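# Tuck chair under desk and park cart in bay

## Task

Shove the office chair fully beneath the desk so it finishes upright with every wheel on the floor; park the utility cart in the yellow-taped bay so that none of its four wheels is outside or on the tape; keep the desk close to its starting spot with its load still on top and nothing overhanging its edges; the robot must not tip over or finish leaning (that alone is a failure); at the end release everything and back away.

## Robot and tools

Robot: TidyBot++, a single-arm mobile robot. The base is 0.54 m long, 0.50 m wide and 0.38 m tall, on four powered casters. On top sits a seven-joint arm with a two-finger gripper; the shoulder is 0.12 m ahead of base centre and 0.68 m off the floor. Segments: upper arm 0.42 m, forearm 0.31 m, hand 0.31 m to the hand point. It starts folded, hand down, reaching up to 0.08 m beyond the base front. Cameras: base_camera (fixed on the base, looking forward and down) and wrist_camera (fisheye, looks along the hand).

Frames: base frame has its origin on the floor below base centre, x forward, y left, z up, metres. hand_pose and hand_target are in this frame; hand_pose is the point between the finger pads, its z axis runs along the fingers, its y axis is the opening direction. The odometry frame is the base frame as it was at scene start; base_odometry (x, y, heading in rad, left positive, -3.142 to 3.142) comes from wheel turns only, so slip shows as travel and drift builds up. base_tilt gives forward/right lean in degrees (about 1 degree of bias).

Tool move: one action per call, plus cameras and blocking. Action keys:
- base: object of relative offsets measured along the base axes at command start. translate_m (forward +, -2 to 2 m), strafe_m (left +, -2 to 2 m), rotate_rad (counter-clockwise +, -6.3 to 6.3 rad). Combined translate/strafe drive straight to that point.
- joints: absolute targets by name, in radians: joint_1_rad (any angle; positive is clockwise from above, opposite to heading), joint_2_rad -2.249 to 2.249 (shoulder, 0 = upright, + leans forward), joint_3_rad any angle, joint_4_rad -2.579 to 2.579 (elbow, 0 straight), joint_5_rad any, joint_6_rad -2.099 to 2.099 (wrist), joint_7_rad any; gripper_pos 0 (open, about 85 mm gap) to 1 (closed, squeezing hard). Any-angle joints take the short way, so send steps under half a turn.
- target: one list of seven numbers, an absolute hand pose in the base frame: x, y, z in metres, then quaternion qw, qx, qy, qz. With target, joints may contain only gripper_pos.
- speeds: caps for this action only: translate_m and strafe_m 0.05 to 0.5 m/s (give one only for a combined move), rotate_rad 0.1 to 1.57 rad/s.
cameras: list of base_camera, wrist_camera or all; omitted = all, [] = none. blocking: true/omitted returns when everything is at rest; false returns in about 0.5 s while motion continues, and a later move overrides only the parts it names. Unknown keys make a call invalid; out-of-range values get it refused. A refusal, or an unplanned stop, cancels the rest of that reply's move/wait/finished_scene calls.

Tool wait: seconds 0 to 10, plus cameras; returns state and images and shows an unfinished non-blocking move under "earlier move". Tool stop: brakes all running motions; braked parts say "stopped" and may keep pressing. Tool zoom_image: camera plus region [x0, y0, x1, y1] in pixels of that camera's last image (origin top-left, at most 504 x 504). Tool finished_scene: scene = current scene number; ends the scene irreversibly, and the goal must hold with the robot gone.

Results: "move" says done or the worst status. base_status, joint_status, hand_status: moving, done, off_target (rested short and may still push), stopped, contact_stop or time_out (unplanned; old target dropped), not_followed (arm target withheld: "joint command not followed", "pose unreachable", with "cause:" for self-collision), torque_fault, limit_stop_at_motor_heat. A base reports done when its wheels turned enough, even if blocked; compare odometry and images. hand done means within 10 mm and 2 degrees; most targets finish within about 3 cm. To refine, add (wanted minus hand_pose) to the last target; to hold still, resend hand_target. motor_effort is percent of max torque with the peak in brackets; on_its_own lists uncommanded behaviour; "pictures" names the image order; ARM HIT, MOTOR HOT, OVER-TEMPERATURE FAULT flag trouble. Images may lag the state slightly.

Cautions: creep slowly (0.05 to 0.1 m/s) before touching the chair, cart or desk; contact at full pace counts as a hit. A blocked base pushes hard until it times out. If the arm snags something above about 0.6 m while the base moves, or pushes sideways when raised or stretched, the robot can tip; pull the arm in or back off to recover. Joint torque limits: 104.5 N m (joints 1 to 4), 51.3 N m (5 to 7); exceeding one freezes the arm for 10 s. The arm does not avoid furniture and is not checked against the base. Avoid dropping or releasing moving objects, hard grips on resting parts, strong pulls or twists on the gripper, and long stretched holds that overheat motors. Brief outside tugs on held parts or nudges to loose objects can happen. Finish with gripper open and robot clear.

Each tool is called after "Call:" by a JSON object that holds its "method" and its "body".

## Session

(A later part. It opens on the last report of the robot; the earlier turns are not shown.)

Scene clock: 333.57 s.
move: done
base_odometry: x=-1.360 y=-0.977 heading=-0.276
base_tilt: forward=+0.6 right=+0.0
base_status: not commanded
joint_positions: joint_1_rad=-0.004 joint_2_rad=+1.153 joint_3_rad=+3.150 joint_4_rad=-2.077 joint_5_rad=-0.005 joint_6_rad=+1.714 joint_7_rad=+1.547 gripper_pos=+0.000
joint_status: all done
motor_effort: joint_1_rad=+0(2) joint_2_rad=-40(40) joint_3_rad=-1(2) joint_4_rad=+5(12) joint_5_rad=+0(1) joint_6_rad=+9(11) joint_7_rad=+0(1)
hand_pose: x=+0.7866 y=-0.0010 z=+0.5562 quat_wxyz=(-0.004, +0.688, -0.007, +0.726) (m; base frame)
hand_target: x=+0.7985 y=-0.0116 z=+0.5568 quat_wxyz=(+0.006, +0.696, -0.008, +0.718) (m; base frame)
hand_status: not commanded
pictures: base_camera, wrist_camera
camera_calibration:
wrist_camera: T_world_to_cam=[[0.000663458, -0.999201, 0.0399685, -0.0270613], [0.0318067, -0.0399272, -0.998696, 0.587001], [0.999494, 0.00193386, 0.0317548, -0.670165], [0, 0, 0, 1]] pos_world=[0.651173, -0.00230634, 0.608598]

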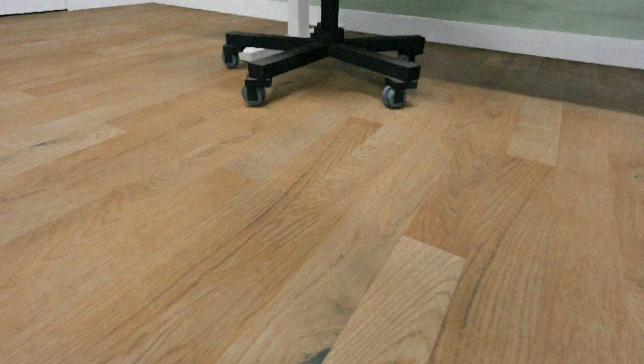

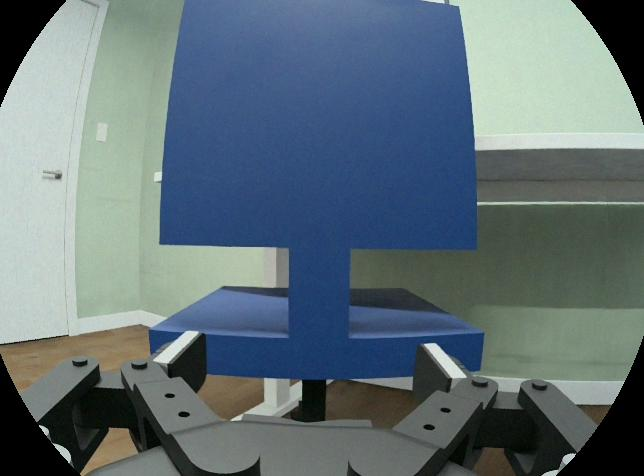

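Call:
{"method": "move", "body": {"joints": {"joint_1_rad":0.02,"joint_2_rad":1.36,"joint_3_rad":3.13,"joint_4_rad":-1.87,"joint_5_rad":0,"joint_6_rad":1.65,"joint_7_rad":0}, "base": {"strafe_m":-0.11,"translate_m":0.15}}}

Scene clock: 341.77 s.
move: done
base_odometry: x=-1.246 y=-1.124 heading=-0.276
base_tilt: forward=+0.7 right=+0.0
base_status: done
joint_positions: joint_1_rad=+0.012 joint_2_rad=+1.372 joint_3_rad=+3.149 joint_4_rad=-1.897 joint_5_rad=-0.005 joint_6_rad=+1.712 joint_7_rad=+0.055 gripper_pos=+0.000
joint_status: all done
motor_effort: joint_1_rad=+0(4) joint_2_rad=-42(44) joint_3_rad=+0(3) joint_4_rad=+4(6) joint_5_rad=+0(2) joint_6_rad=+9(11) joint_7_rad=+1(2)
hand_pose: x=+0.8028 y=-0.0110 z=+0.4576 quat_wxyz=(-0.483, +0.507, -0.485, +0.524) (m; base frame)
hand_target: x=+0.8139 y=-0.0083 z=+0.4540 quat_wxyz=(-0.496, +0.495, -0.509, +0.499) (m; base frame)
hand_status: not commanded
pictures: base_camera, wrist_camera
camera_calibration:
wrist_camera: T_world_to_cam=[[0.0191857, -0.118826, -0.99273, 0.434207], [-0.00247134, 0.992904, -0.118894, 0.123872], [0.999813, 0.00473444, 0.0187559, -0.677462], [0, 0, 0, 1]] pos_world=[0.669311, -0.0681905, 0.458484]

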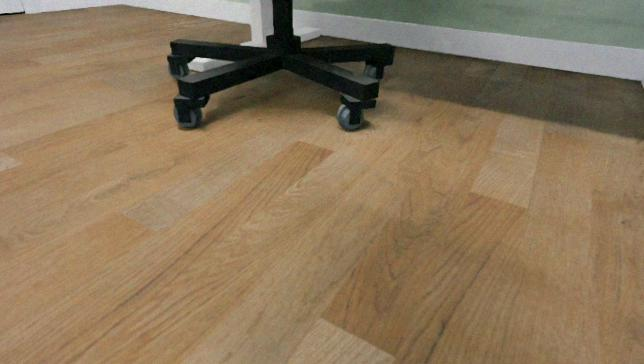

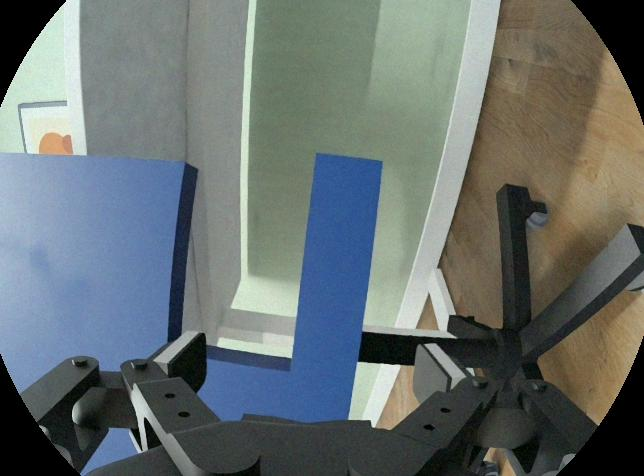

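Call:
{"method": "move", "body": {"joints": {"joint_1_rad":0.02,"joint_2_rad":1.375,"joint_3_rad":3.13,"joint_4_rad":-1.87,"joint_5_rad":0,"joint_6_rad":1.66,"joint_7_rad":-0.1}, "cameras": []}}

Call:
{"method": "move", "body": {"base": {"translate_m":0.19}, "speeds": {"translate_m":0.06}}}

Scene clock: 346.40 s.
move: done
base_odometry: x=-1.246 y=-1.124 heading=-0.276
base_tilt: forward=+0.7 right=+0.0
base_status: not commanded
joint_positions: joint_1_rad=+0.012 joint_2_rad=+1.382 joint_3_rad=+3.149 joint_4_rad=-1.897 joint_5_rad=-0.005 joint_6_rad=+1.712 joint_7_rad=-0.061 gripper_pos=+0.000
joint_status: all done
motor_effort: joint_1_rad=+0(2) joint_2_rad=-41(43) joint_3_rad=-1(2) joint_4_rad=+4(5) joint_5_rad=+0(2) joint_6_rad=+10(10) joint_7_rad=+1(1)
hand_pose: x=+0.8005 y=-0.0109 z=+0.4506 quat_wxyz=(-0.510, +0.481, -0.516, +0.492) (m; base frame)
hand_target: x=+0.8105 y=-0.0082 z=+0.4467 quat_wxyz=(-0.519, +0.470, -0.535, +0.473) (m; base frame)
hand_status: not commanded
pictures: none
No camera images: "cameras" was empty.

Scene clock: 350.07 s.
move: done
base_odometry: x=-1.063 y=-1.176 heading=-0.276
base_tilt: forward=+0.6 right=+0.0
base_status: done
joint_positions: joint_1_rad=+0.012 joint_2_rad=+1.382 joint_3_rad=+3.149 joint_4_rad=-1.893 joint_5_rad=-0.005 joint_6_rad=+1.712 joint_7_rad=-0.061 gripper_pos=+0.000
joint_status: not commanded
motor_effort: joint_1_rad=+0(1) joint_2_rad=-41(42) joint_3_rad=-1(1) joint_4_rad=+3(5) joint_5_rad=+0(1) joint_6_rad=+10(10) joint_7_rad=+0(1)
hand_pose: x=+0.8016 y=-0.0109 z=+0.4514 quat_wxyz=(-0.510, +0.480, -0.515, +0.493) (m; base frame)
hand_target: x=+0.8105 y=-0.0082 z=+0.4467 quat_wxyz=(-0.519, +0.470, -0.535, +0.473) (m; base frame)
hand_status: not commanded
pictures: base_camera, wrist_camera
camera_calibration:
wrist_camera: T_world_to_cam=[[0.0146913, -0.00343628, -0.999886, 0.436156], [-0.00404523, 0.999986, -0.00349606, 0.0723634], [0.999884, 0.00409613, 0.0146772, -0.674367], [0, 0, 0, 1]] pos_world=[0.668173, -0.0681013, 0.446258]

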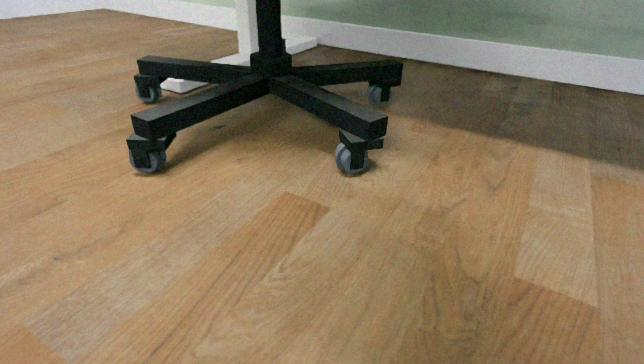

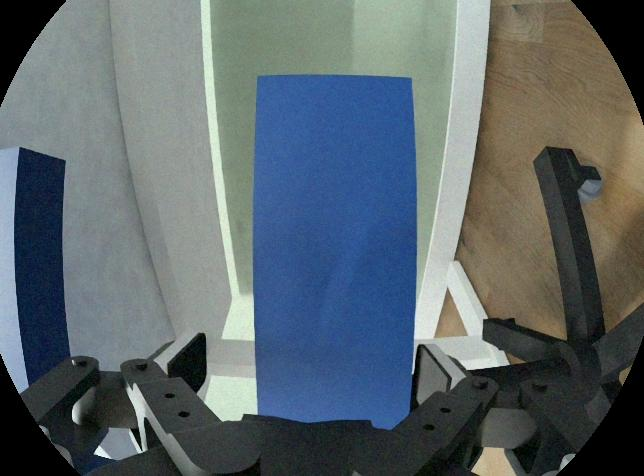

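Call:
{"method": "move", "body": {"joints": {"joint_1_rad":0.02,"joint_2_rad":1.388,"joint_3_rad":3.13,"joint_4_rad":-1.87,"joint_5_rad":0,"joint_6_rad":1.67,"joint_7_rad":-0.1}, "base": {"translate_m":0.025}, "speeds": {"translate_m":0.05}, "cameras": []}}

Call:
{"method": "move", "body": {"joints": {"gripper_pos":0.45}}}

Scene clock: 355.03 s.
move: done
base_odometry: x=-1.039 y=-1.183 heading=-0.276
base_tilt: forward=+0.7 right=+0.0
base_status: done
joint_positions: joint_1_rad=+0.012 joint_2_rad=+1.394 joint_3_rad=+3.149 joint_4_rad=-1.892 joint_5_rad=-0.005 joint_6_rad=+1.712 joint_7_rad=-0.061 gripper_pos=+0.000
joint_status: all done
motor_effort: joint_1_rad=+0(3) joint_2_rad=-41(43) joint_3_rad=-2(2) joint_4_rad=+4(6) joint_5_rad=+0(1) joint_6_rad=+9(10) joint_7_rad=+0(1)
hand_pose: x=+0.7992 y=-0.0109 z=+0.4435 quat_wxyz=(-0.508, +0.483, -0.518, +0.491) (m; base frame)
hand_target: x=+0.8074 y=-0.0082 z=+0.4409 quat_wxyz=(-0.518, +0.471, -0.536, +0.472) (m; base frame)
hand_status: not commanded
pictures: none
No camera images: "cameras" was empty.

Scene clock: 355.83 s.
move: off_target
base_odometry: x=-1.039 y=-1.183 heading=-0.276
base_tilt: forward=+0.7 right=+0.0
base_status: not commanded
joint_positions: joint_1_rad=+0.012 joint_2_rad=+1.397 joint_3_rad=+3.149 joint_4_rad=-1.892 joint_5_rad=-0.005 joint_6_rad=+1.711 joint_7_rad=-0.061 gripper_pos=+0.337
joint_status: gripper_pos off_target (ended at +0.337, target +0.450)
motor_effort: joint_1_rad=+0(2) joint_2_rad=-40(44) joint_3_rad=-4(5) joint_4_rad=+4(6) joint_5_rad=+1(2) joint_6_rad=+6(13) joint_7_rad=-4(5)
hand_pose: x=+0.7987 y=-0.0110 z=+0.4417 quat_wxyz=(-0.507, +0.484, -0.519, +0.490) (m; base frame)
hand_target: x=+0.8074 y=-0.0082 z=+0.4409 quat_wxyz=(-0.518, +0.471, -0.536, +0.472) (m; base frame)
hand_status: not commanded
pictures: base_camera, wrist_camera
camera_calibration:
wrist_camera: T_world_to_cam=[[0.00068208, -0.00334709, -0.999994, 0.437775], [-0.00397845, 0.999986, -0.00334978, 0.0722799], [0.999992, 0.00398071, 0.000668755, -0.665292], [0, 0, 0, 1]] pos_world=[0.665275, -0.0681653, 0.43846]

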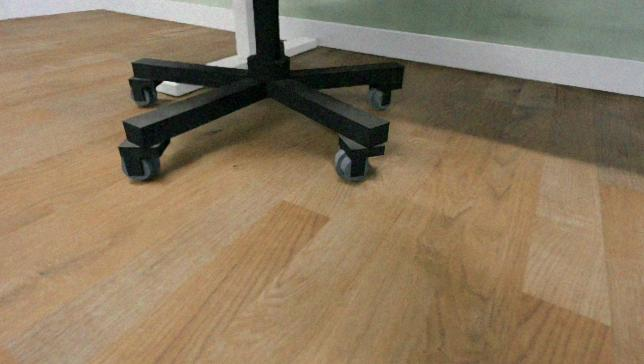

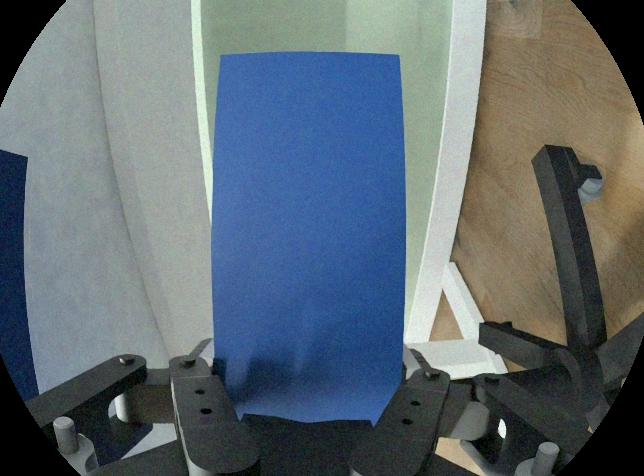

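Call:
{"method": "move", "body": {"base": {"translate_m":-0.118,"strafe_m":0.293,"rotate_rad":-0.49}, "speeds": {"translate_m":0.06,"rotate_rad":0.1}}}

Scene clock: 366.60 s.
move: done
base_odometry: x=-1.073 y=-0.869 heading=-0.767
base_tilt: forward=+0.7 right=+0.0
base_status: done
joint_positions: joint_1_rad=-0.005 joint_2_rad=+1.401 joint_3_rad=+3.147 joint_4_rad=-1.858 joint_5_rad=+0.015 joint_6_rad=+1.692 joint_7_rad=-0.061 gripper_pos=+0.338
joint_status: not commanded
motor_effort: joint_1_rad=+4(14) joint_2_rad=-42(44) joint_3_rad=-2(4) joint_4_rad=-1(4) joint_5_rad=+0(10) joint_6_rad=+10(18) joint_7_rad=-6(10)
hand_pose: x=+0.8083 y=+0.0074 z=+0.4419 quat_wxyz=(-0.520, +0.490, -0.508, +0.482) (m; base frame)
hand_target: x=+0.8074 y=-0.0082 z=+0.4409 quat_wxyz=(-0.518, +0.471, -0.536, +0.472) (m; base frame)
hand_status: not commanded
pictures: base_camera, wrist_camera
camera_calibration:
wrist_camera: T_world_to_cam=[[0.0109938, 0.00129483, -0.999939, 0.429646], [-0.0413024, 0.999146, 0.000839706, 0.0822125], [0.999086, 0.0412906, 0.0110379, -0.679039], [0, 0, 0, 1]] pos_world=[0.677091, -0.0546607, 0.437046]

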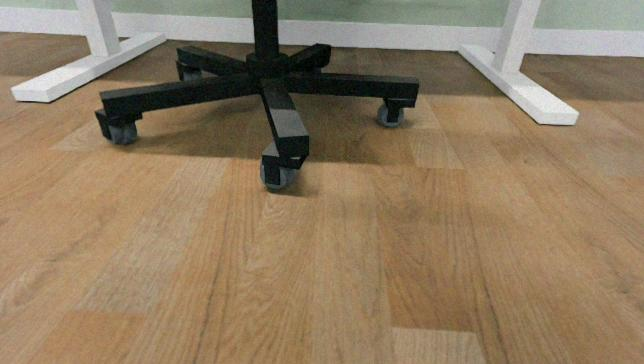

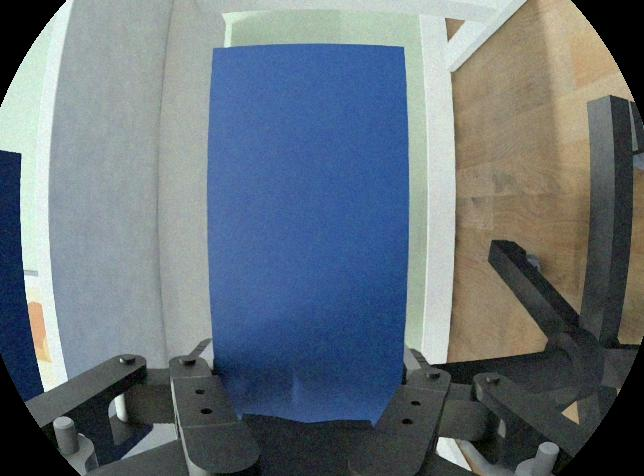

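Call:
{"method": "move", "body": {"base": {"translate_m":0.2,"rotate_rad":-0.04}, "speeds": {"translate_m":0.06,"rotate_rad":0.1}}}

Scene clock: 375.47 s.
move: done
base_odometry: x=-0.929 y=-1.007 heading=-0.807
base_tilt: forward=+0.6 right=+0.0
base_status: done
joint_positions: joint_1_rad=+0.042 joint_2_rad=+1.413 joint_3_rad=+3.176 joint_4_rad=-2.004 joint_5_rad=-0.011 joint_6_rad=+1.806 joint_7_rad=-0.061 gripper_pos=+0.339
joint_status: not commanded
motor_effort: joint_1_rad=-6(9) joint_2_rad=-41(45) joint_3_rad=-7(12) joint_4_rad=+21(31) joint_5_rad=+5(7) joint_6_rad=-11(23) joint_7_rad=-6(10)
hand_pose: x=+0.7587 y=-0.0409 z=+0.4326 quat_wxyz=(-0.481, +0.488, -0.531, +0.499) (m; base frame)
hand_target: x=+0.8074 y=-0.0082 z=+0.4409 quat_wxyz=(-0.518, +0.471, -0.536, +0.472) (m; base frame)
hand_status: not commanded
pictures: base_camera, wrist_camera
camera_calibration:
wrist_camera: T_world_to_cam=[[-0.0347548, -0.0305687, -0.998928, 0.453897], [0.0358327, 0.998851, -0.031813, 0.0840387], [0.998753, -0.0368999, -0.0336196, -0.61108], [0, 0, 0, 1]] pos_world=[0.623082, -0.0926159, 0.43554]

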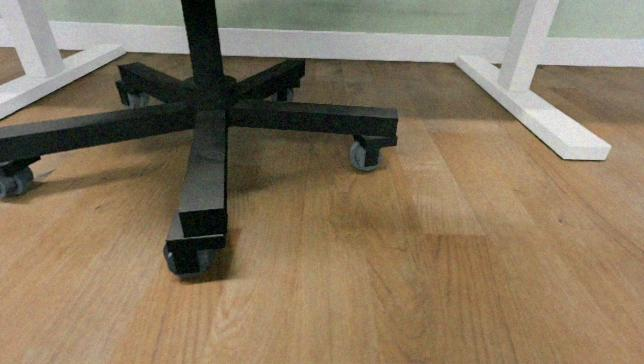

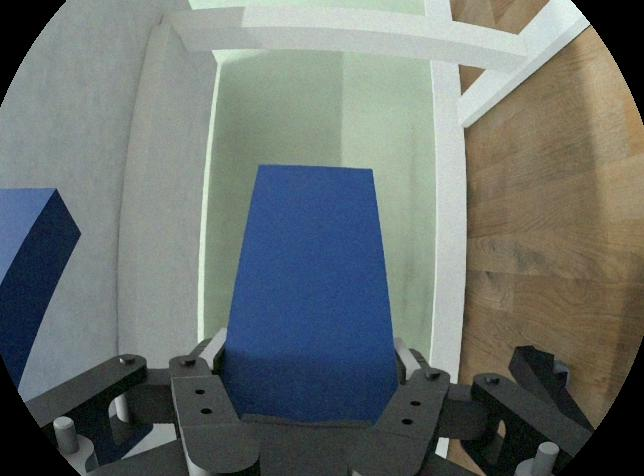

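Call:
{"method": "move", "body": {"base": {"translate_m":-0.02,"strafe_m":0.2,"rotate_rad":-0.2}, "speeds": {"strafe_m":0.06,"rotate_rad":0.1}}}

Scene clock: 382.23 s.
move: done
base_odometry: x=-0.799 y=-0.854 heading=-1.008
base_tilt: forward=+0.7 right=+0.0
base_status: done
joint_positions: joint_1_rad=+0.071 joint_2_rad=+1.410 joint_3_rad=+3.172 joint_4_rad=-1.908 joint_5_rad=-0.022 joint_6_rad=+1.753 joint_7_rad=-0.059 gripper_pos=+0.342
joint_status: not commanded
motor_effort: joint_1_rad=-11(15) joint_2_rad=-40(43) joint_3_rad=-8(11) joint_4_rad=+6(22) joint_5_rad=+7(10) joint_6_rad=+7(12) joint_7_rad=-2(11)
hand_pose: x=+0.7877 y=-0.0634 z=+0.4415 quat_wxyz=(-0.483, +0.467, -0.528, +0.519) (m; base frame)
hand_target: x=+0.8074 y=-0.0082 z=+0.4409 quat_wxyz=(-0.518, +0.471, -0.536, +0.472) (m; base frame)
hand_status: not commanded
pictures: base_camera, wrist_camera
camera_calibration:
wrist_camera: T_world_to_cam=[[0.0108126, -0.0318392, -0.999435, 0.427395], [0.0749086, 0.99671, -0.030942, 0.0744619], [0.997132, -0.0745317, 0.013162, -0.662281], [0, 0, 0, 1]] pos_world=[0.650182, -0.10997, 0.438175]

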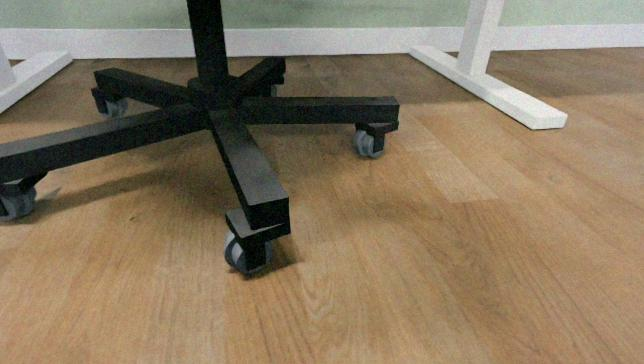

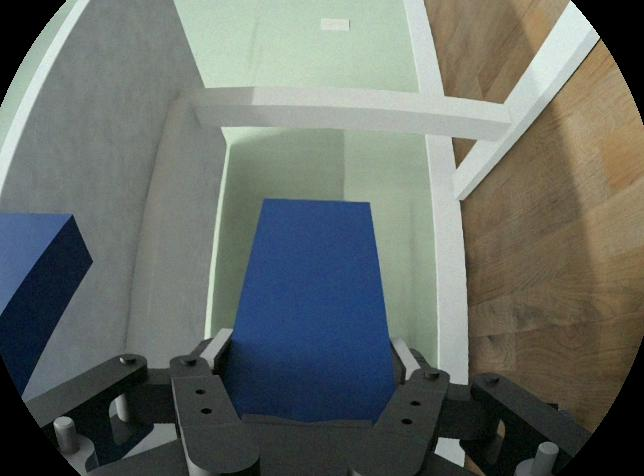

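Call:
{"method": "move", "body": {"joints": {"gripper_pos":0}, "cameras": []}}

Call:
{"method": "move", "body": {"base": {"translate_m":-0.35}, "speeds": {"translate_m":0.15}, "cameras": []}}

Call:
{"method": "move", "body": {"base": {"strafe_m":0.15,"rotate_rad":0.2}, "joints": {"joint_1_rad":0.02,"joint_2_rad":1.13,"joint_3_rad":3.14,"joint_4_rad":-2.05,"joint_5_rad":0,"joint_6_rad":1.64,"joint_7_rad":1.57}}}

Scene clock: 387.00 s.
move: done
base_odometry: x=-0.799 y=-0.854 heading=-1.008
base_tilt: forward=+0.6 right=+0.0
base_status: not commanded
joint_positions: joint_1_rad=+0.064 joint_2_rad=+1.411 joint_3_rad=+3.162 joint_4_rad=-1.903 joint_5_rad=-0.020 joint_6_rad=+1.738 joint_7_rad=-0.063 gripper_pos=+0.000
joint_status: all done
motor_effort: joint_1_rad=-7(11) joint_2_rad=-42(44) joint_3_rad=-3(9) joint_4_rad=+6(7) joint_5_rad=+5(8) joint_6_rad=+9(10) joint_7_rad=+1(3)
hand_pose: x=+0.7895 y=-0.0555 z=+0.4378 quat_wxyz=(-0.487, +0.468, -0.532, +0.511) (m; base frame)
hand_target: x=+0.8074 y=-0.0082 z=+0.4409 quat_wxyz=(-0.518, +0.471, -0.536, +0.472) (m; base frame)
hand_status: not commanded
pictures: none
No camera images: "cameras" was empty.

Scene clock: 389.97 s.
move: done
base_odometry: x=-0.986 y=-0.558 heading=-1.008
base_tilt: forward=+0.6 right=+0.0
base_status: done
joint_positions: joint_1_rad=+0.034 joint_2_rad=+1.409 joint_3_rad=+3.147 joint_4_rad=-1.890 joint_5_rad=-0.017 joint_6_rad=+1.737 joint_7_rad=-0.063 gripper_pos=+0.000
joint_status: not commanded
motor_effort: joint_1_rad=+0(5) joint_2_rad=-41(42) joint_3_rad=-1(3) joint_4_rad=+3(5) joint_5_rad=-1(3) joint_6_rad=+9(11) joint_7_rad=+0(1)
hand_pose: x=+0.7954 y=-0.0287 z=+0.4414 quat_wxyz=(-0.503, +0.471, -0.524, +0.501) (m; base frame)
hand_target: x=+0.8074 y=-0.0082 z=+0.4409 quat_wxyz=(-0.518, +0.471, -0.536, +0.472) (m; base frame)
hand_status: not commanded
pictures: none
No camera images: "cameras" was empty.

Scene clock: 392.20 s.
move: done
base_odometry: x=-0.859 y=-0.478 heading=-0.807
base_tilt: forward=+0.6 right=+0.0
base_status: done
joint_positions: joint_1_rad=+0.006 joint_2_rad=+1.153 joint_3_rad=+3.131 joint_4_rad=-2.027 joint_5_rad=-0.011 joint_6_rad=+1.712 joint_7_rad=+1.514 gripper_pos=+0.000
joint_status: all done
motor_effort: joint_1_rad=+0(9) joint_2_rad=-41(45) joint_3_rad=-1(5) joint_4_rad=+6(7) joint_5_rad=+0(3) joint_6_rad=+9(11) joint_7_rad=+1(2)
hand_pose: x=+0.8010 y=-0.0022 z=+0.5706 quat_wxyz=(-0.019, +0.669, -0.027, +0.742) (m; base frame)
hand_target: x=+0.7985 y=-0.0116 z=+0.5568 quat_wxyz=(+0.006, +0.696, -0.008, +0.718) (m; base frame)
hand_status: not commanded
pictures: base_camera, wrist_camera
camera_calibration:
wrist_camera: T_world_to_cam=[[-0.0057249, -0.99994, -0.00928611, 0.00431638], [0.0803788, 0.00879606, -0.996726, 0.560934], [0.996748, -0.00645256, 0.0803237, -0.71059], [0, 0, 0, 1]] pos_world=[0.663216, -0.005203, 0.616215]

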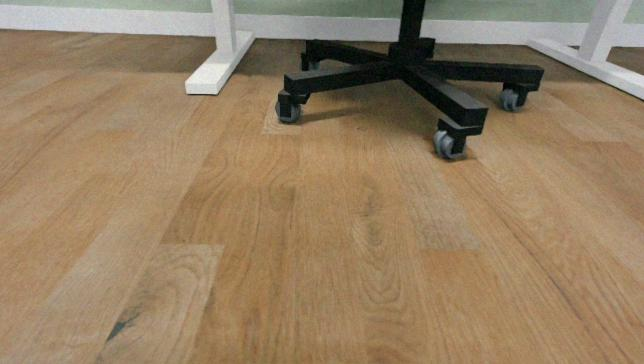

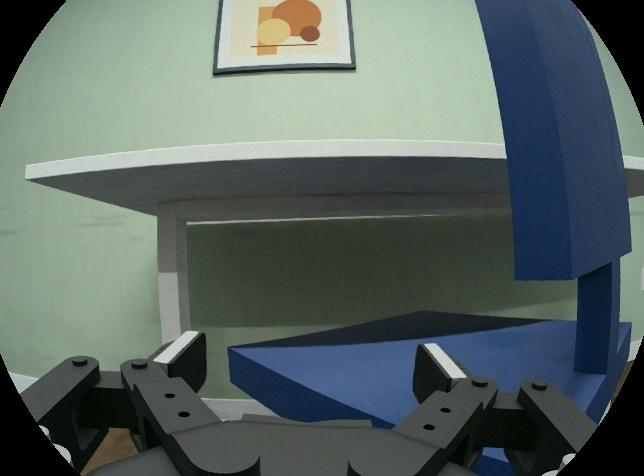

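Call:
{"method": "move", "body": {"base": {"translate_m":-0.25}, "joints": {"joint_1_rad":0.0,"joint_2_rad":-0.4,"joint_3_rad":3.14,"joint_4_rad":-2.5,"joint_5_rad":0,"joint_6_rad":0.2,"joint_7_rad":1.57}, "cameras": []}}

Call:
{"method": "move", "body": {"base": {"translate_m":0.3,"strafe_m":-1.0,"rotate_rad":0.62}, "speeds": {"translate_m":0.3}}}

Call:
{"method": "move", "body": {"joints": {"joint_1_rad":0.02,"joint_2_rad":1.13,"joint_3_rad":3.14,"joint_4_rad":-2.05,"joint_5_rad":0,"joint_6_rad":1.64,"joint_7_rad":1.57}}}

Scene clock: 404.13 s.
move: done
base_odometry: x=-1.032 y=-0.297 heading=-0.807
base_tilt: forward=+0.6 right=+0.0
base_status: done
joint_positions: joint_1_rad=+0.006 joint_2_rad=-0.388 joint_3_rad=+3.131 joint_4_rad=-2.485 joint_5_rad=-0.011 joint_6_rad=+0.274 joint_7_rad=+1.516 gripper_pos=+0.000
joint_status: all done
motor_effort: joint_1_rad=+0(2) joint_2_rad=-6(43) joint_3_rad=+1(2) joint_4_rad=+21(22) joint_5_rad=+1(1) joint_6_rad=+9(11) joint_7_rad=+0(1)
hand_pose: x=+0.5329 y=+0.0024 z=+0.8358 quat_wxyz=(-0.018, +0.790, -0.024, +0.612) (m; base frame)
hand_target: x=+0.5211 y=+0.0020 z=+0.8100 quat_wxyz=(+0.000, +0.813, +0.000, +0.582) (m; base frame)
hand_status: not commanded
pictures: none
No camera images: "cameras" was empty.

Scene clock: 408.60 s.
move: done
base_odometry: x=-1.546 y=-1.206 heading=-0.186
base_tilt: forward=+0.6 right=+0.0
base_status: done
joint_positions: joint_1_rad=+0.006 joint_2_rad=-0.389 joint_3_rad=+3.131 joint_4_rad=-2.486 joint_5_rad=-0.011 joint_6_rad=+0.272 joint_7_rad=+1.516 gripper_pos=+0.000
joint_status: not commanded
motor_effort: joint_1_rad=+1(2) joint_2_rad=-6(7) joint_3_rad=+1(3) joint_4_rad=+20(21) joint_5_rad=+1(1) joint_6_rad=+9(10) joint_7_rad=+0(1)
hand_pose: x=+0.5325 y=+0.0024 z=+0.8350 quat_wxyz=(-0.018, +0.791, -0.024, +0.612) (m; base frame)
hand_target: x=+0.5211 y=+0.0020 z=+0.8100 quat_wxyz=(+0.000, +0.813, +0.000, +0.582) (m; base frame)
hand_status: not commanded
pictures: base_camera, wrist_camera
camera_calibration:
wrist_camera: T_world_to_cam=[[0.00475899, -0.999966, -0.00675051, 0.00212608], [-0.272822, 0.00519615, -0.962051, 1.0052], [0.962053, 0.00642007, -0.272788, -0.1508], [0, 0, 0, 1]] pos_world=[0.419308, -0.00212902, 0.925931]

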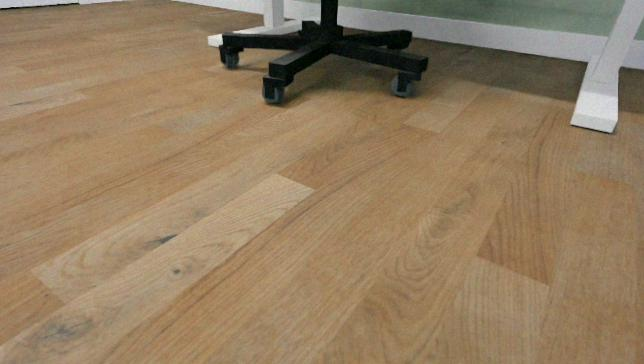

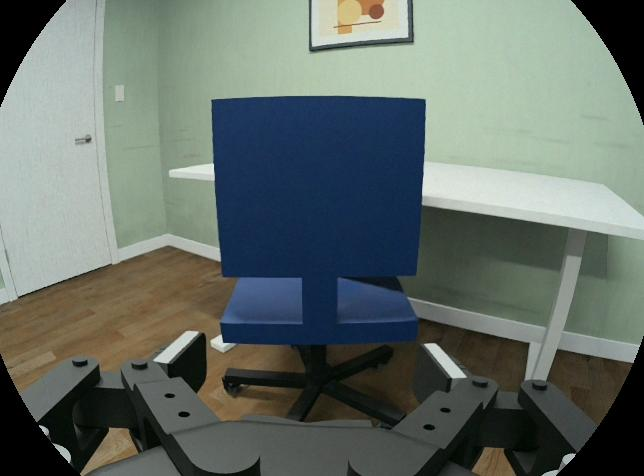

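Scene clock: 411.70 s.
move: done
base_odometry: x=-1.546 y=-1.206 heading=-0.186
base_tilt: forward=+0.6 right=+0.0
base_status: not commanded
joint_positions: joint_1_rad=+0.006 joint_2_rad=+1.139 joint_3_rad=+3.131 joint_4_rad=-2.079 joint_5_rad=-0.011 joint_6_rad=+1.566 joint_7_rad=+1.516 gripper_pos=+0.000
joint_status: all done
motor_effort: joint_1_rad=+0(2) joint_2_rad=-39(42) joint_3_rad=-1(2) joint_4_rad=+5(22) joint_5_rad=+0(2) joint_6_rad=+9(10) joint_7_rad=+0(1)
hand_pose: x=+0.7874 y=-0.0019 z=+0.5197 quat_wxyz=(-0.017, +0.734, -0.028, +0.678) (m; base frame)
hand_target: x=+0.7985 y=-0.0116 z=+0.5568 quat_wxyz=(+0.006, +0.696, -0.008, +0.718) (m; base frame)
hand_status: not commanded
pictures: base_camera, wrist_camera
camera_calibration:
wrist_camera: T_world_to_cam=[[-0.00590287, -0.999949, -0.0081589, 0.0036336], [-0.102547, 0.00872134, -0.99469, 0.654282], [0.994711, -0.00503485, -0.102593, -0.59622], [0, 0, 0, 1]] pos_world=[0.660183, -0.00507468, 0.589669]

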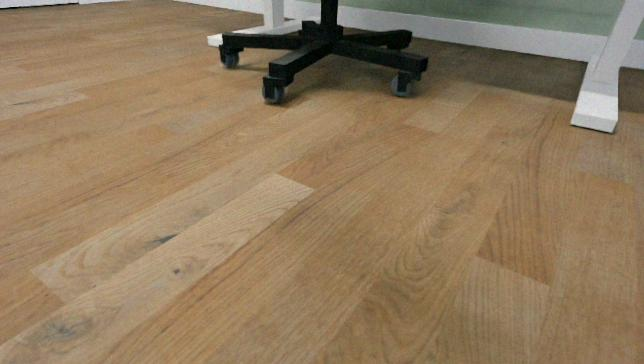

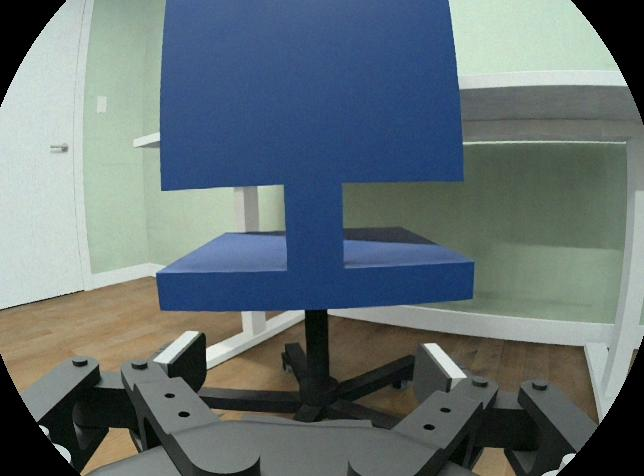

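Call:
{"method": "move", "body": {"joints": {"joint_1_rad":0.02,"joint_2_rad":1.38,"joint_3_rad":3.13,"joint_4_rad":-1.87,"joint_5_rad":0,"joint_6_rad":1.72,"joint_7_rad":-0.1}, "base": {"strafe_m":-0.11,"translate_m":0.1}, "cameras": []}}

Call:
{"method": "move", "body": {"base": {"translate_m":0.24}, "speeds": {"translate_m":0.07}}}

Scene clock: 417.43 s.
move: done
base_odometry: x=-1.469 y=-1.333 heading=-0.187
base_tilt: forward=+0.7 right=+0.0
base_status: done
joint_positions: joint_1_rad=+0.017 joint_2_rad=+1.391 joint_3_rad=+3.131 joint_4_rad=-1.897 joint_5_rad=-0.011 joint_6_rad=+1.649 joint_7_rad=-0.045 gripper_pos=+0.000
joint_status: all done
motor_effort: joint_1_rad=+0(4) joint_2_rad=-41(44) joint_3_rad=-1(3) joint_4_rad=+4(6) joint_5_rad=+1(1) joint_6_rad=+9(11) joint_7_rad=+0(2)
hand_pose: x=+0.7978 y=-0.0096 z=+0.4252 quat_wxyz=(-0.489, +0.496, -0.537, +0.476) (m; base frame)
hand_target: x=+0.8091 y=-0.0084 z=+0.4620 quat_wxyz=(-0.533, +0.457, -0.520, +0.486) (m; base frame)
hand_status: not commanded
pictures: none
No camera images: "cameras" was empty.

Scene clock: 421.40 s.
move: done
base_odometry: x=-1.233 y=-1.377 heading=-0.187
base_tilt: forward=+0.7 right=+0.0
base_status: done
joint_positions: joint_1_rad=+0.017 joint_2_rad=+1.391 joint_3_rad=+3.131 joint_4_rad=-1.892 joint_5_rad=-0.011 joint_6_rad=+1.649 joint_7_rad=-0.046 gripper_pos=+0.000
joint_status: not commanded
motor_effort: joint_1_rad=+0(1) joint_2_rad=-42(42) joint_3_rad=+0(2) joint_4_rad=+4(5) joint_5_rad=+1(1) joint_6_rad=+9(11) joint_7_rad=+1(1)
hand_pose: x=+0.7992 y=-0.0096 z=+0.4265 quat_wxyz=(-0.491, +0.495, -0.536, +0.477) (m; base frame)
hand_target: x=+0.8091 y=-0.0084 z=+0.4620 quat_wxyz=(-0.533, +0.457, -0.520, +0.486) (m; base frame)
hand_status: not commanded
pictures: base_camera, wrist_camera
camera_calibration:
wrist_camera: T_world_to_cam=[[-0.0559294, 0.0000878505, -0.998435, 0.467173], [0.0029418, 0.999996, -0.0000768034, 0.063877], [0.99843, -0.00294149, -0.0559294, -0.640397], [0, 0, 0, 1]] pos_world=[0.665333, -0.0658015, 0.430629]

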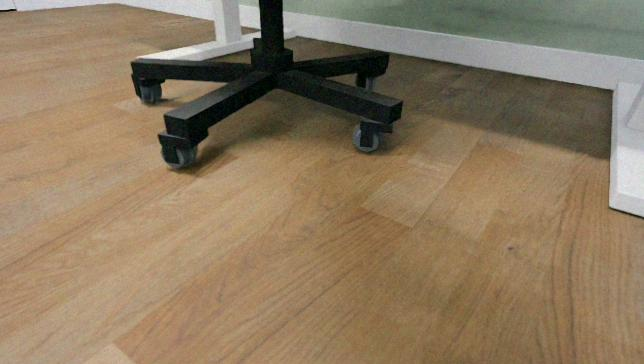

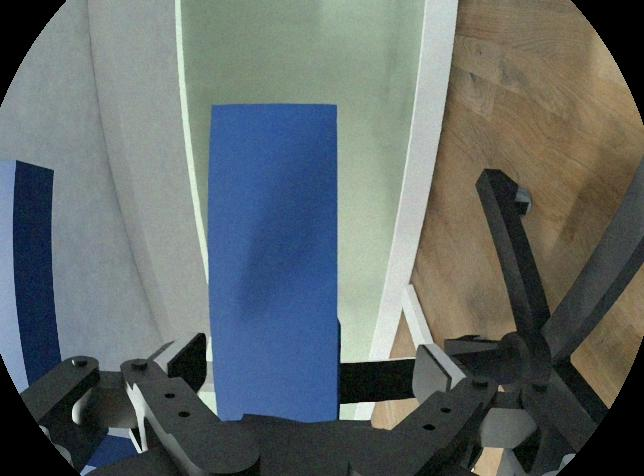

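Call:
{"method": "move", "body": {"joints": {"joint_1_rad":0.02,"joint_2_rad":1.365,"joint_3_rad":3.13,"joint_4_rad":-1.87,"joint_5_rad":0,"joint_6_rad":1.75,"joint_7_rad":-0.1,"gripper_pos":0}}}

Call:
{"method": "move", "body": {"base": {"translate_m":0.05}, "speeds": {"translate_m":0.05}}}

Scene clock: 431.47 s.
move: done
base_odometry: x=-1.233 y=-1.377 heading=-0.187
base_tilt: forward=+0.6 right=-0.1
base_status: not commanded
joint_positions: joint_1_rad=+0.017 joint_2_rad=+1.387 joint_3_rad=+3.131 joint_4_rad=-1.892 joint_5_rad=-0.011 joint_6_rad=+1.682 joint_7_rad=-0.046 gripper_pos=+0.000
joint_status: all done
motor_effort: joint_1_rad=+0(1) joint_2_rad=-41(43) joint_3_rad=-1(2) joint_4_rad=+3(4) joint_5_rad=+0(1) joint_6_rad=+9(10) joint_7_rad=+0(2)
hand_pose: x=+0.8006 y=-0.0097 z=+0.4394 quat_wxyz=(-0.500, +0.486, -0.526, +0.486) (m; base frame)
hand_target: x=+0.8116 y=-0.0086 z=+0.4816 quat_wxyz=(-0.545, +0.446, -0.508, +0.496) (m; base frame)
hand_status: not commanded
pictures: base_camera, wrist_camera
camera_calibration:
wrist_camera: T_world_to_cam=[[-0.0190318, -0.000756374, -0.999819, 0.451235], [0.00324022, 0.999994, -0.000818186, 0.0640755], [0.999814, -0.00325521, -0.0190292, -0.658432], [0, 0, 0, 1]] pos_world=[0.66669, -0.0658771, 0.438676]

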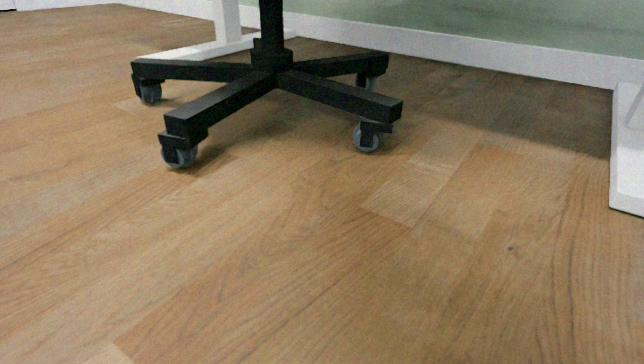

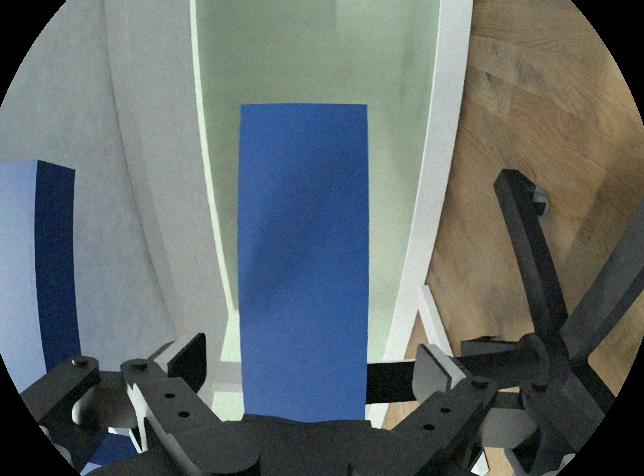

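Scene clock: 432.97 s.
move: done
base_odometry: x=-1.184 y=-1.387 heading=-0.187
base_tilt: forward=+0.6 right=+0.0
base_status: done
joint_positions: joint_1_rad=+0.017 joint_2_rad=+1.387 joint_3_rad=+3.131 joint_4_rad=-1.892 joint_5_rad=-0.011 joint_6_rad=+1.683 joint_7_rad=-0.046 gripper_pos=+0.000
joint_status: not commanded
motor_effort: joint_1_rad=+0(1) joint_2_rad=-41(42) joint_3_rad=-1(2) joint_4_rad=+4(5) joint_5_rad=+1(1) joint_6_rad=+9(10) joint_7_rad=+1(1)
hand_pose: x=+0.8009 y=-0.0097 z=+0.4397 quat_wxyz=(-0.501, +0.486, -0.526, +0.486) (m; base frame)
hand_target: x=+0.8116 y=-0.0086 z=+0.4816 quat_wxyz=(-0.545, +0.446, -0.508, +0.496) (m; base frame)
hand_status: not commanded
pictures: base_camera, wrist_camera
camera_calibration:
wrist_camera: T_world_to_cam=[[-0.0180859, -0.000710641, -0.999836, 0.450762], [0.00325151, 0.999994, -0.00076957, 0.0640507], [0.999831, -0.0032649, -0.0180835, -0.659118], [0, 0, 0, 1]] pos_world=[0.666951, -0.065882, 0.438818]

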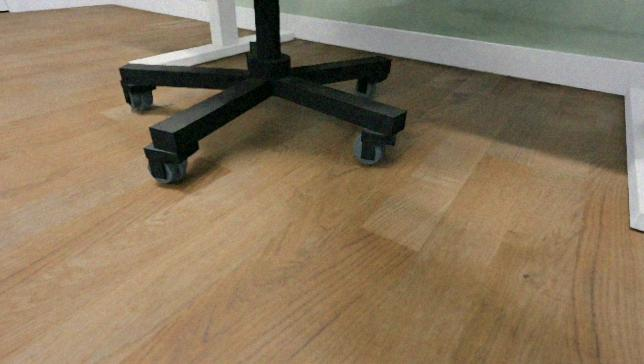

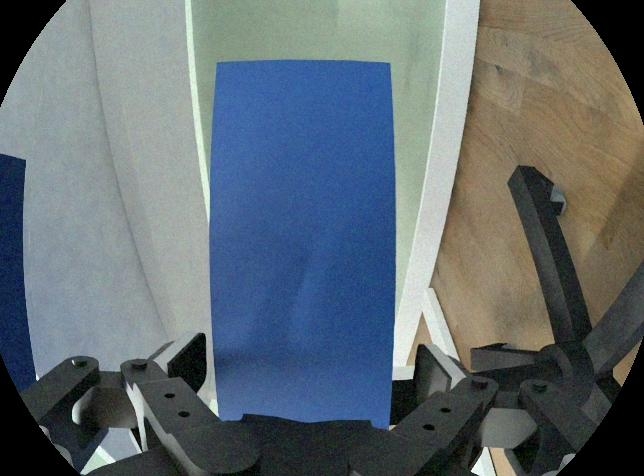

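Call:
{"method": "move", "body": {"base": {"translate_m":0.025}, "speeds": {"translate_m":0.05}, "cameras": []}}

Call:
{"method": "move", "body": {"joints": {"gripper_pos":0.45}}}

Scene clock: 435.57 s.
move: done
base_odometry: x=-1.159 y=-1.391 heading=-0.187
base_tilt: forward=+0.7 right=+0.0
base_status: done
joint_positions: joint_1_rad=+0.017 joint_2_rad=+1.387 joint_3_rad=+3.131 joint_4_rad=-1.891 joint_5_rad=-0.011 joint_6_rad=+1.683 joint_7_rad=-0.046 gripper_pos=+0.000
joint_status: not commanded
motor_effort: joint_1_rad=+0(1) joint_2_rad=-42(43) joint_3_rad=-1(2) joint_4_rad=+3(5) joint_5_rad=+0(1) joint_6_rad=+10(11) joint_7_rad=+1(1)
hand_pose: x=+0.8011 y=-0.0097 z=+0.4399 quat_wxyz=(-0.501, +0.485, -0.526, +0.487) (m; base frame)
hand_target: x=+0.8116 y=-0.0086 z=+0.4816 quat_wxyz=(-0.545, +0.446, -0.508, +0.496) (m; base frame)
hand_status: not commanded
pictures: none
No camera images: "cameras" was empty.

Scene clock: 436.37 s.
move: off_target
base_odometry: x=-1.159 y=-1.391 heading=-0.187
base_tilt: forward=+0.6 right=-0.1
base_status: not commanded
joint_positions: joint_1_rad=+0.017 joint_2_rad=+1.391 joint_3_rad=+3.143 joint_4_rad=-1.895 joint_5_rad=-0.008 joint_6_rad=+1.700 joint_7_rad=-0.046 gripper_pos=+0.332
joint_status: gripper_pos off_target (ended at +0.332, target +0.450)
motor_effort: joint_1_rad=+0(3) joint_2_rad=-44(46) joint_3_rad=-5(6) joint_4_rad=+7(16) joint_5_rad=+0(3) joint_6_rad=+7(10) joint_7_rad=-6(6)
hand_pose: x=+0.7991 y=-0.0129 z=+0.4416 quat_wxyz=(-0.501, +0.486, -0.521, +0.492) (m; base frame)
hand_target: x=+0.8116 y=-0.0086 z=+0.4816 quat_wxyz=(-0.545, +0.446, -0.508, +0.496) (m; base frame)
hand_status: not commanded
pictures: base_camera, wrist_camera
camera_calibration:
wrist_camera: T_world_to_cam=[[-0.00729298, -0.0118267, -0.999903, 0.443902], [0.0027125, 0.999926, -0.0118467, 0.072606], [0.99997, -0.00279864, -0.00726036, -0.662172], [0, 0, 0, 1]] pos_world=[0.665193, -0.0692039, 0.439911]

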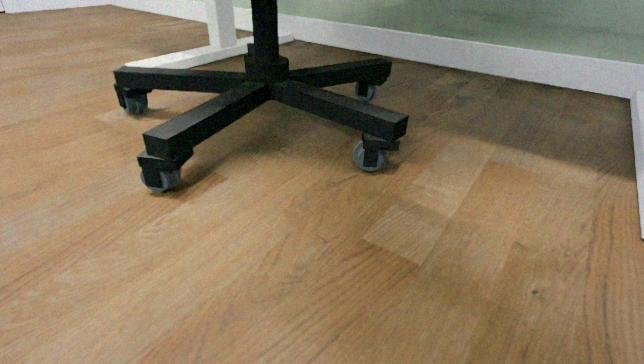

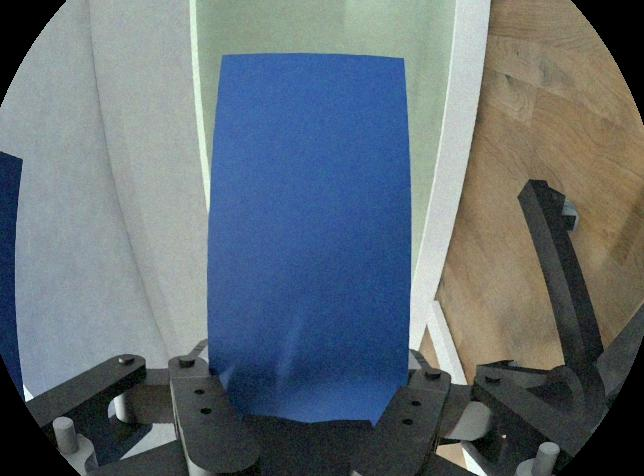

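Call:
{"method": "move", "body": {"base": {"translate_m":0.063,"strafe_m":0.521,"rotate_rad":-0.613}, "speeds": {"translate_m":0.08,"rotate_rad":0.1}}}

Scene clock: 445.97 s.
move: done
base_odometry: x=-1.000 y=-0.891 heading=-0.801
base_tilt: forward=+0.6 right=+0.0
base_status: done
joint_positions: joint_1_rad=-0.005 joint_2_rad=+1.401 joint_3_rad=+3.145 joint_4_rad=-1.873 joint_5_rad=+0.011 joint_6_rad=+1.707 joint_7_rad=-0.046 gripper_pos=+0.339
joint_status: not commanded
motor_effort: joint_1_rad=+4(16) joint_2_rad=-46(49) joint_3_rad=-2(9) joint_4_rad=+1(11) joint_5_rad=-1(10) joint_6_rad=+13(18) joint_7_rad=-5(13)
hand_pose: x=+0.8032 y=+0.0075 z=+0.4421 quat_wxyz=(-0.516, +0.492, -0.506, +0.485) (m; base frame)
hand_target: x=+0.8116 y=-0.0086 z=+0.4816 quat_wxyz=(-0.545, +0.446, -0.508, +0.496) (m; base frame)
hand_status: not commanded
pictures: base_camera, wrist_camera
camera_calibration:
wrist_camera: T_world_to_cam=[[0.0105178, -0.011281, -0.999881, 0.430366], [-0.0382666, 0.999199, -0.0116759, 0.0850524], [0.999212, 0.0383848, 0.0100777, -0.673666], [0, 0, 0, 1]] pos_world=[0.671863, -0.0542708, 0.438097]

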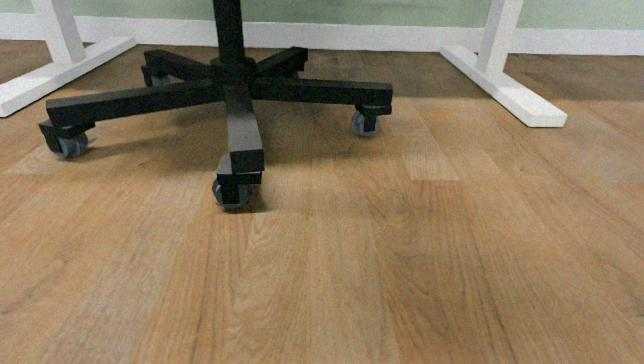

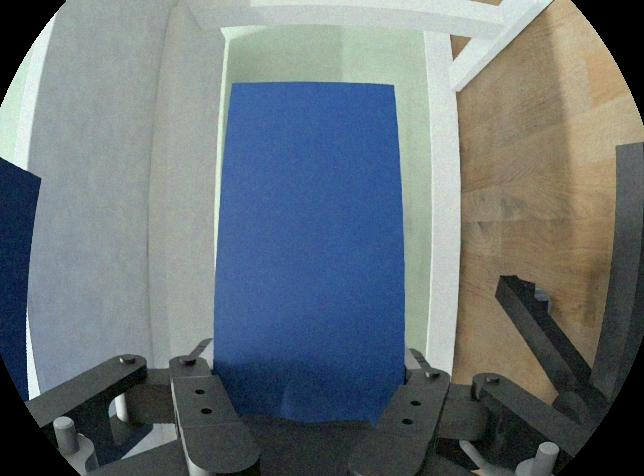

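Call:
{"method": "move", "body": {"joints": {"gripper_pos":0}, "cameras": []}}

Call:
{"method": "move", "body": {"base": {"translate_m":-0.2}, "speeds": {"translate_m":0.08}}}

Call:
{"method": "move", "body": {"joints": {"joint_7_rad":1.57}, "base": {"strafe_m":0.15}}}

Scene clock: 453.50 s.
move: done
base_odometry: x=-1.000 y=-0.891 heading=-0.801
base_tilt: forward=+0.6 right=-0.1
base_status: not commanded
joint_positions: joint_1_rad=+0.005 joint_2_rad=+1.388 joint_3_rad=+3.143 joint_4_rad=-1.873 joint_5_rad=+0.011 joint_6_rad=+1.708 joint_7_rad=-0.070 gripper_pos=+0.000
joint_status: all done
motor_effort: joint_1_rad=+0(4) joint_2_rad=-42(46) joint_3_rad=+0(3) joint_4_rad=+4(5) joint_5_rad=+1(2) joint_6_rad=+10(13) joint_7_rad=+0(5)
hand_pose: x=+0.8065 y=+0.0006 z=+0.4515 quat_wxyz=(-0.523, +0.479, -0.511, +0.485) (m; base frame)
hand_target: x=+0.8116 y=-0.0086 z=+0.4816 quat_wxyz=(-0.545, +0.446, -0.508, +0.496) (m; base frame)
hand_status: not commanded
pictures: none
No camera images: "cameras" was empty.

Scene clock: 456.50 s.
move: done
base_odometry: x=-1.139 y=-0.748 heading=-0.801
base_tilt: forward=+0.6 right=+0.0
base_status: done
joint_positions: joint_1_rad=+0.005 joint_2_rad=+1.388 joint_3_rad=+3.143 joint_4_rad=-1.873 joint_5_rad=+0.011 joint_6_rad=+1.708 joint_7_rad=-0.070 gripper_pos=+0.000
joint_status: not commanded
motor_effort: joint_1_rad=+0(2) joint_2_rad=-42(43) joint_3_rad=-1(1) joint_4_rad=+3(6) joint_5_rad=+1(1) joint_6_rad=+9(10) joint_7_rad=+1(1)
hand_pose: x=+0.8066 y=+0.0005 z=+0.4519 quat_wxyz=(-0.523, +0.479, -0.511, +0.485) (m; base frame)
hand_target: x=+0.8116 y=-0.0086 z=+0.4816 quat_wxyz=(-0.545, +0.446, -0.508, +0.496) (m; base frame)
hand_status: not commanded
pictures: base_camera, wrist_camera
camera_calibration:
wrist_camera: T_world_to_cam=[[0.0249534, 0.0140755, -0.99959, 0.428239], [-0.0277945, 0.999524, 0.0133807, 0.0725208], [0.999302, 0.0274492, 0.0253328, -0.683849], [0, 0, 0, 1]] pos_world=[0.674702, -0.0597429, 0.444416]

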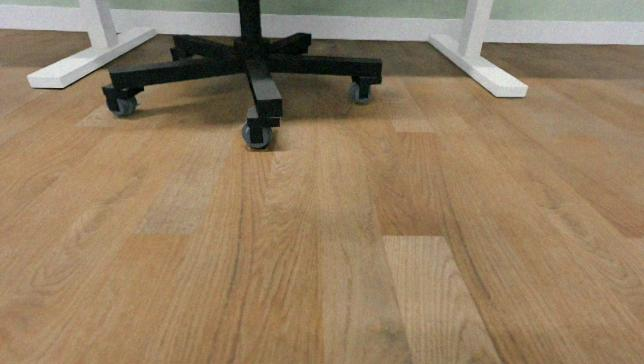

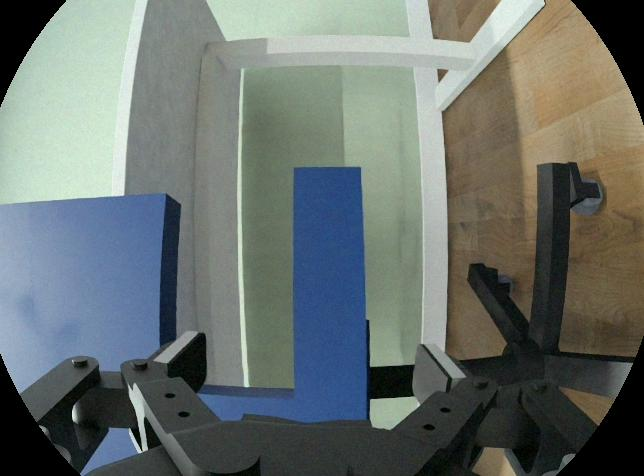

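Scene clock: 458.70 s.
move: done
base_odometry: x=-1.032 y=-0.643 heading=-0.800
base_tilt: forward=+0.6 right=+0.0
base_status: done
joint_positions: joint_1_rad=+0.008 joint_2_rad=+1.388 joint_3_rad=+3.136 joint_4_rad=-1.873 joint_5_rad=+0.011 joint_6_rad=+1.708 joint_7_rad=+1.516 gripper_pos=+0.000
joint_status: all done
motor_effort: joint_1_rad=+0(5) joint_2_rad=-41(43) joint_3_rad=-1(3) joint_4_rad=+4(5) joint_5_rad=+0(2) joint_6_rad=+10(10) joint_7_rad=+0(2)
hand_pose: x=+0.8066 y=+0.0011 z=+0.4520 quat_wxyz=(-0.023, +0.700, -0.020, +0.713) (m; base frame)
hand_target: x=+0.8116 y=-0.0086 z=+0.4816 quat_wxyz=(+0.002, +0.676, -0.010, +0.737) (m; base frame)
hand_status: not commanded
pictures: base_camera, wrist_camera
camera_calibration:
wrist_camera: T_world_to_cam=[[0.0109553, -0.999922, -0.00603662, -0.00833269], [-0.00433658, 0.00598942, -0.999973, 0.512096], [0.999931, 0.0109812, -0.00427062, -0.670974], [0, 0, 0, 1]] pos_world=[0.67324, -0.00403109, 0.509167]

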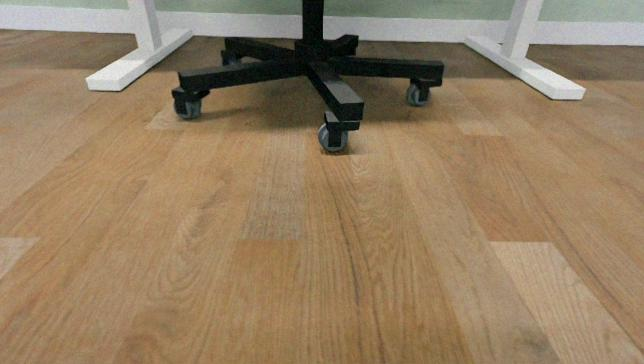

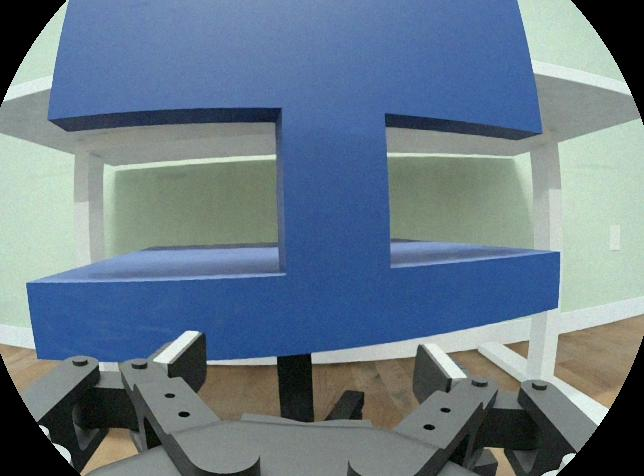

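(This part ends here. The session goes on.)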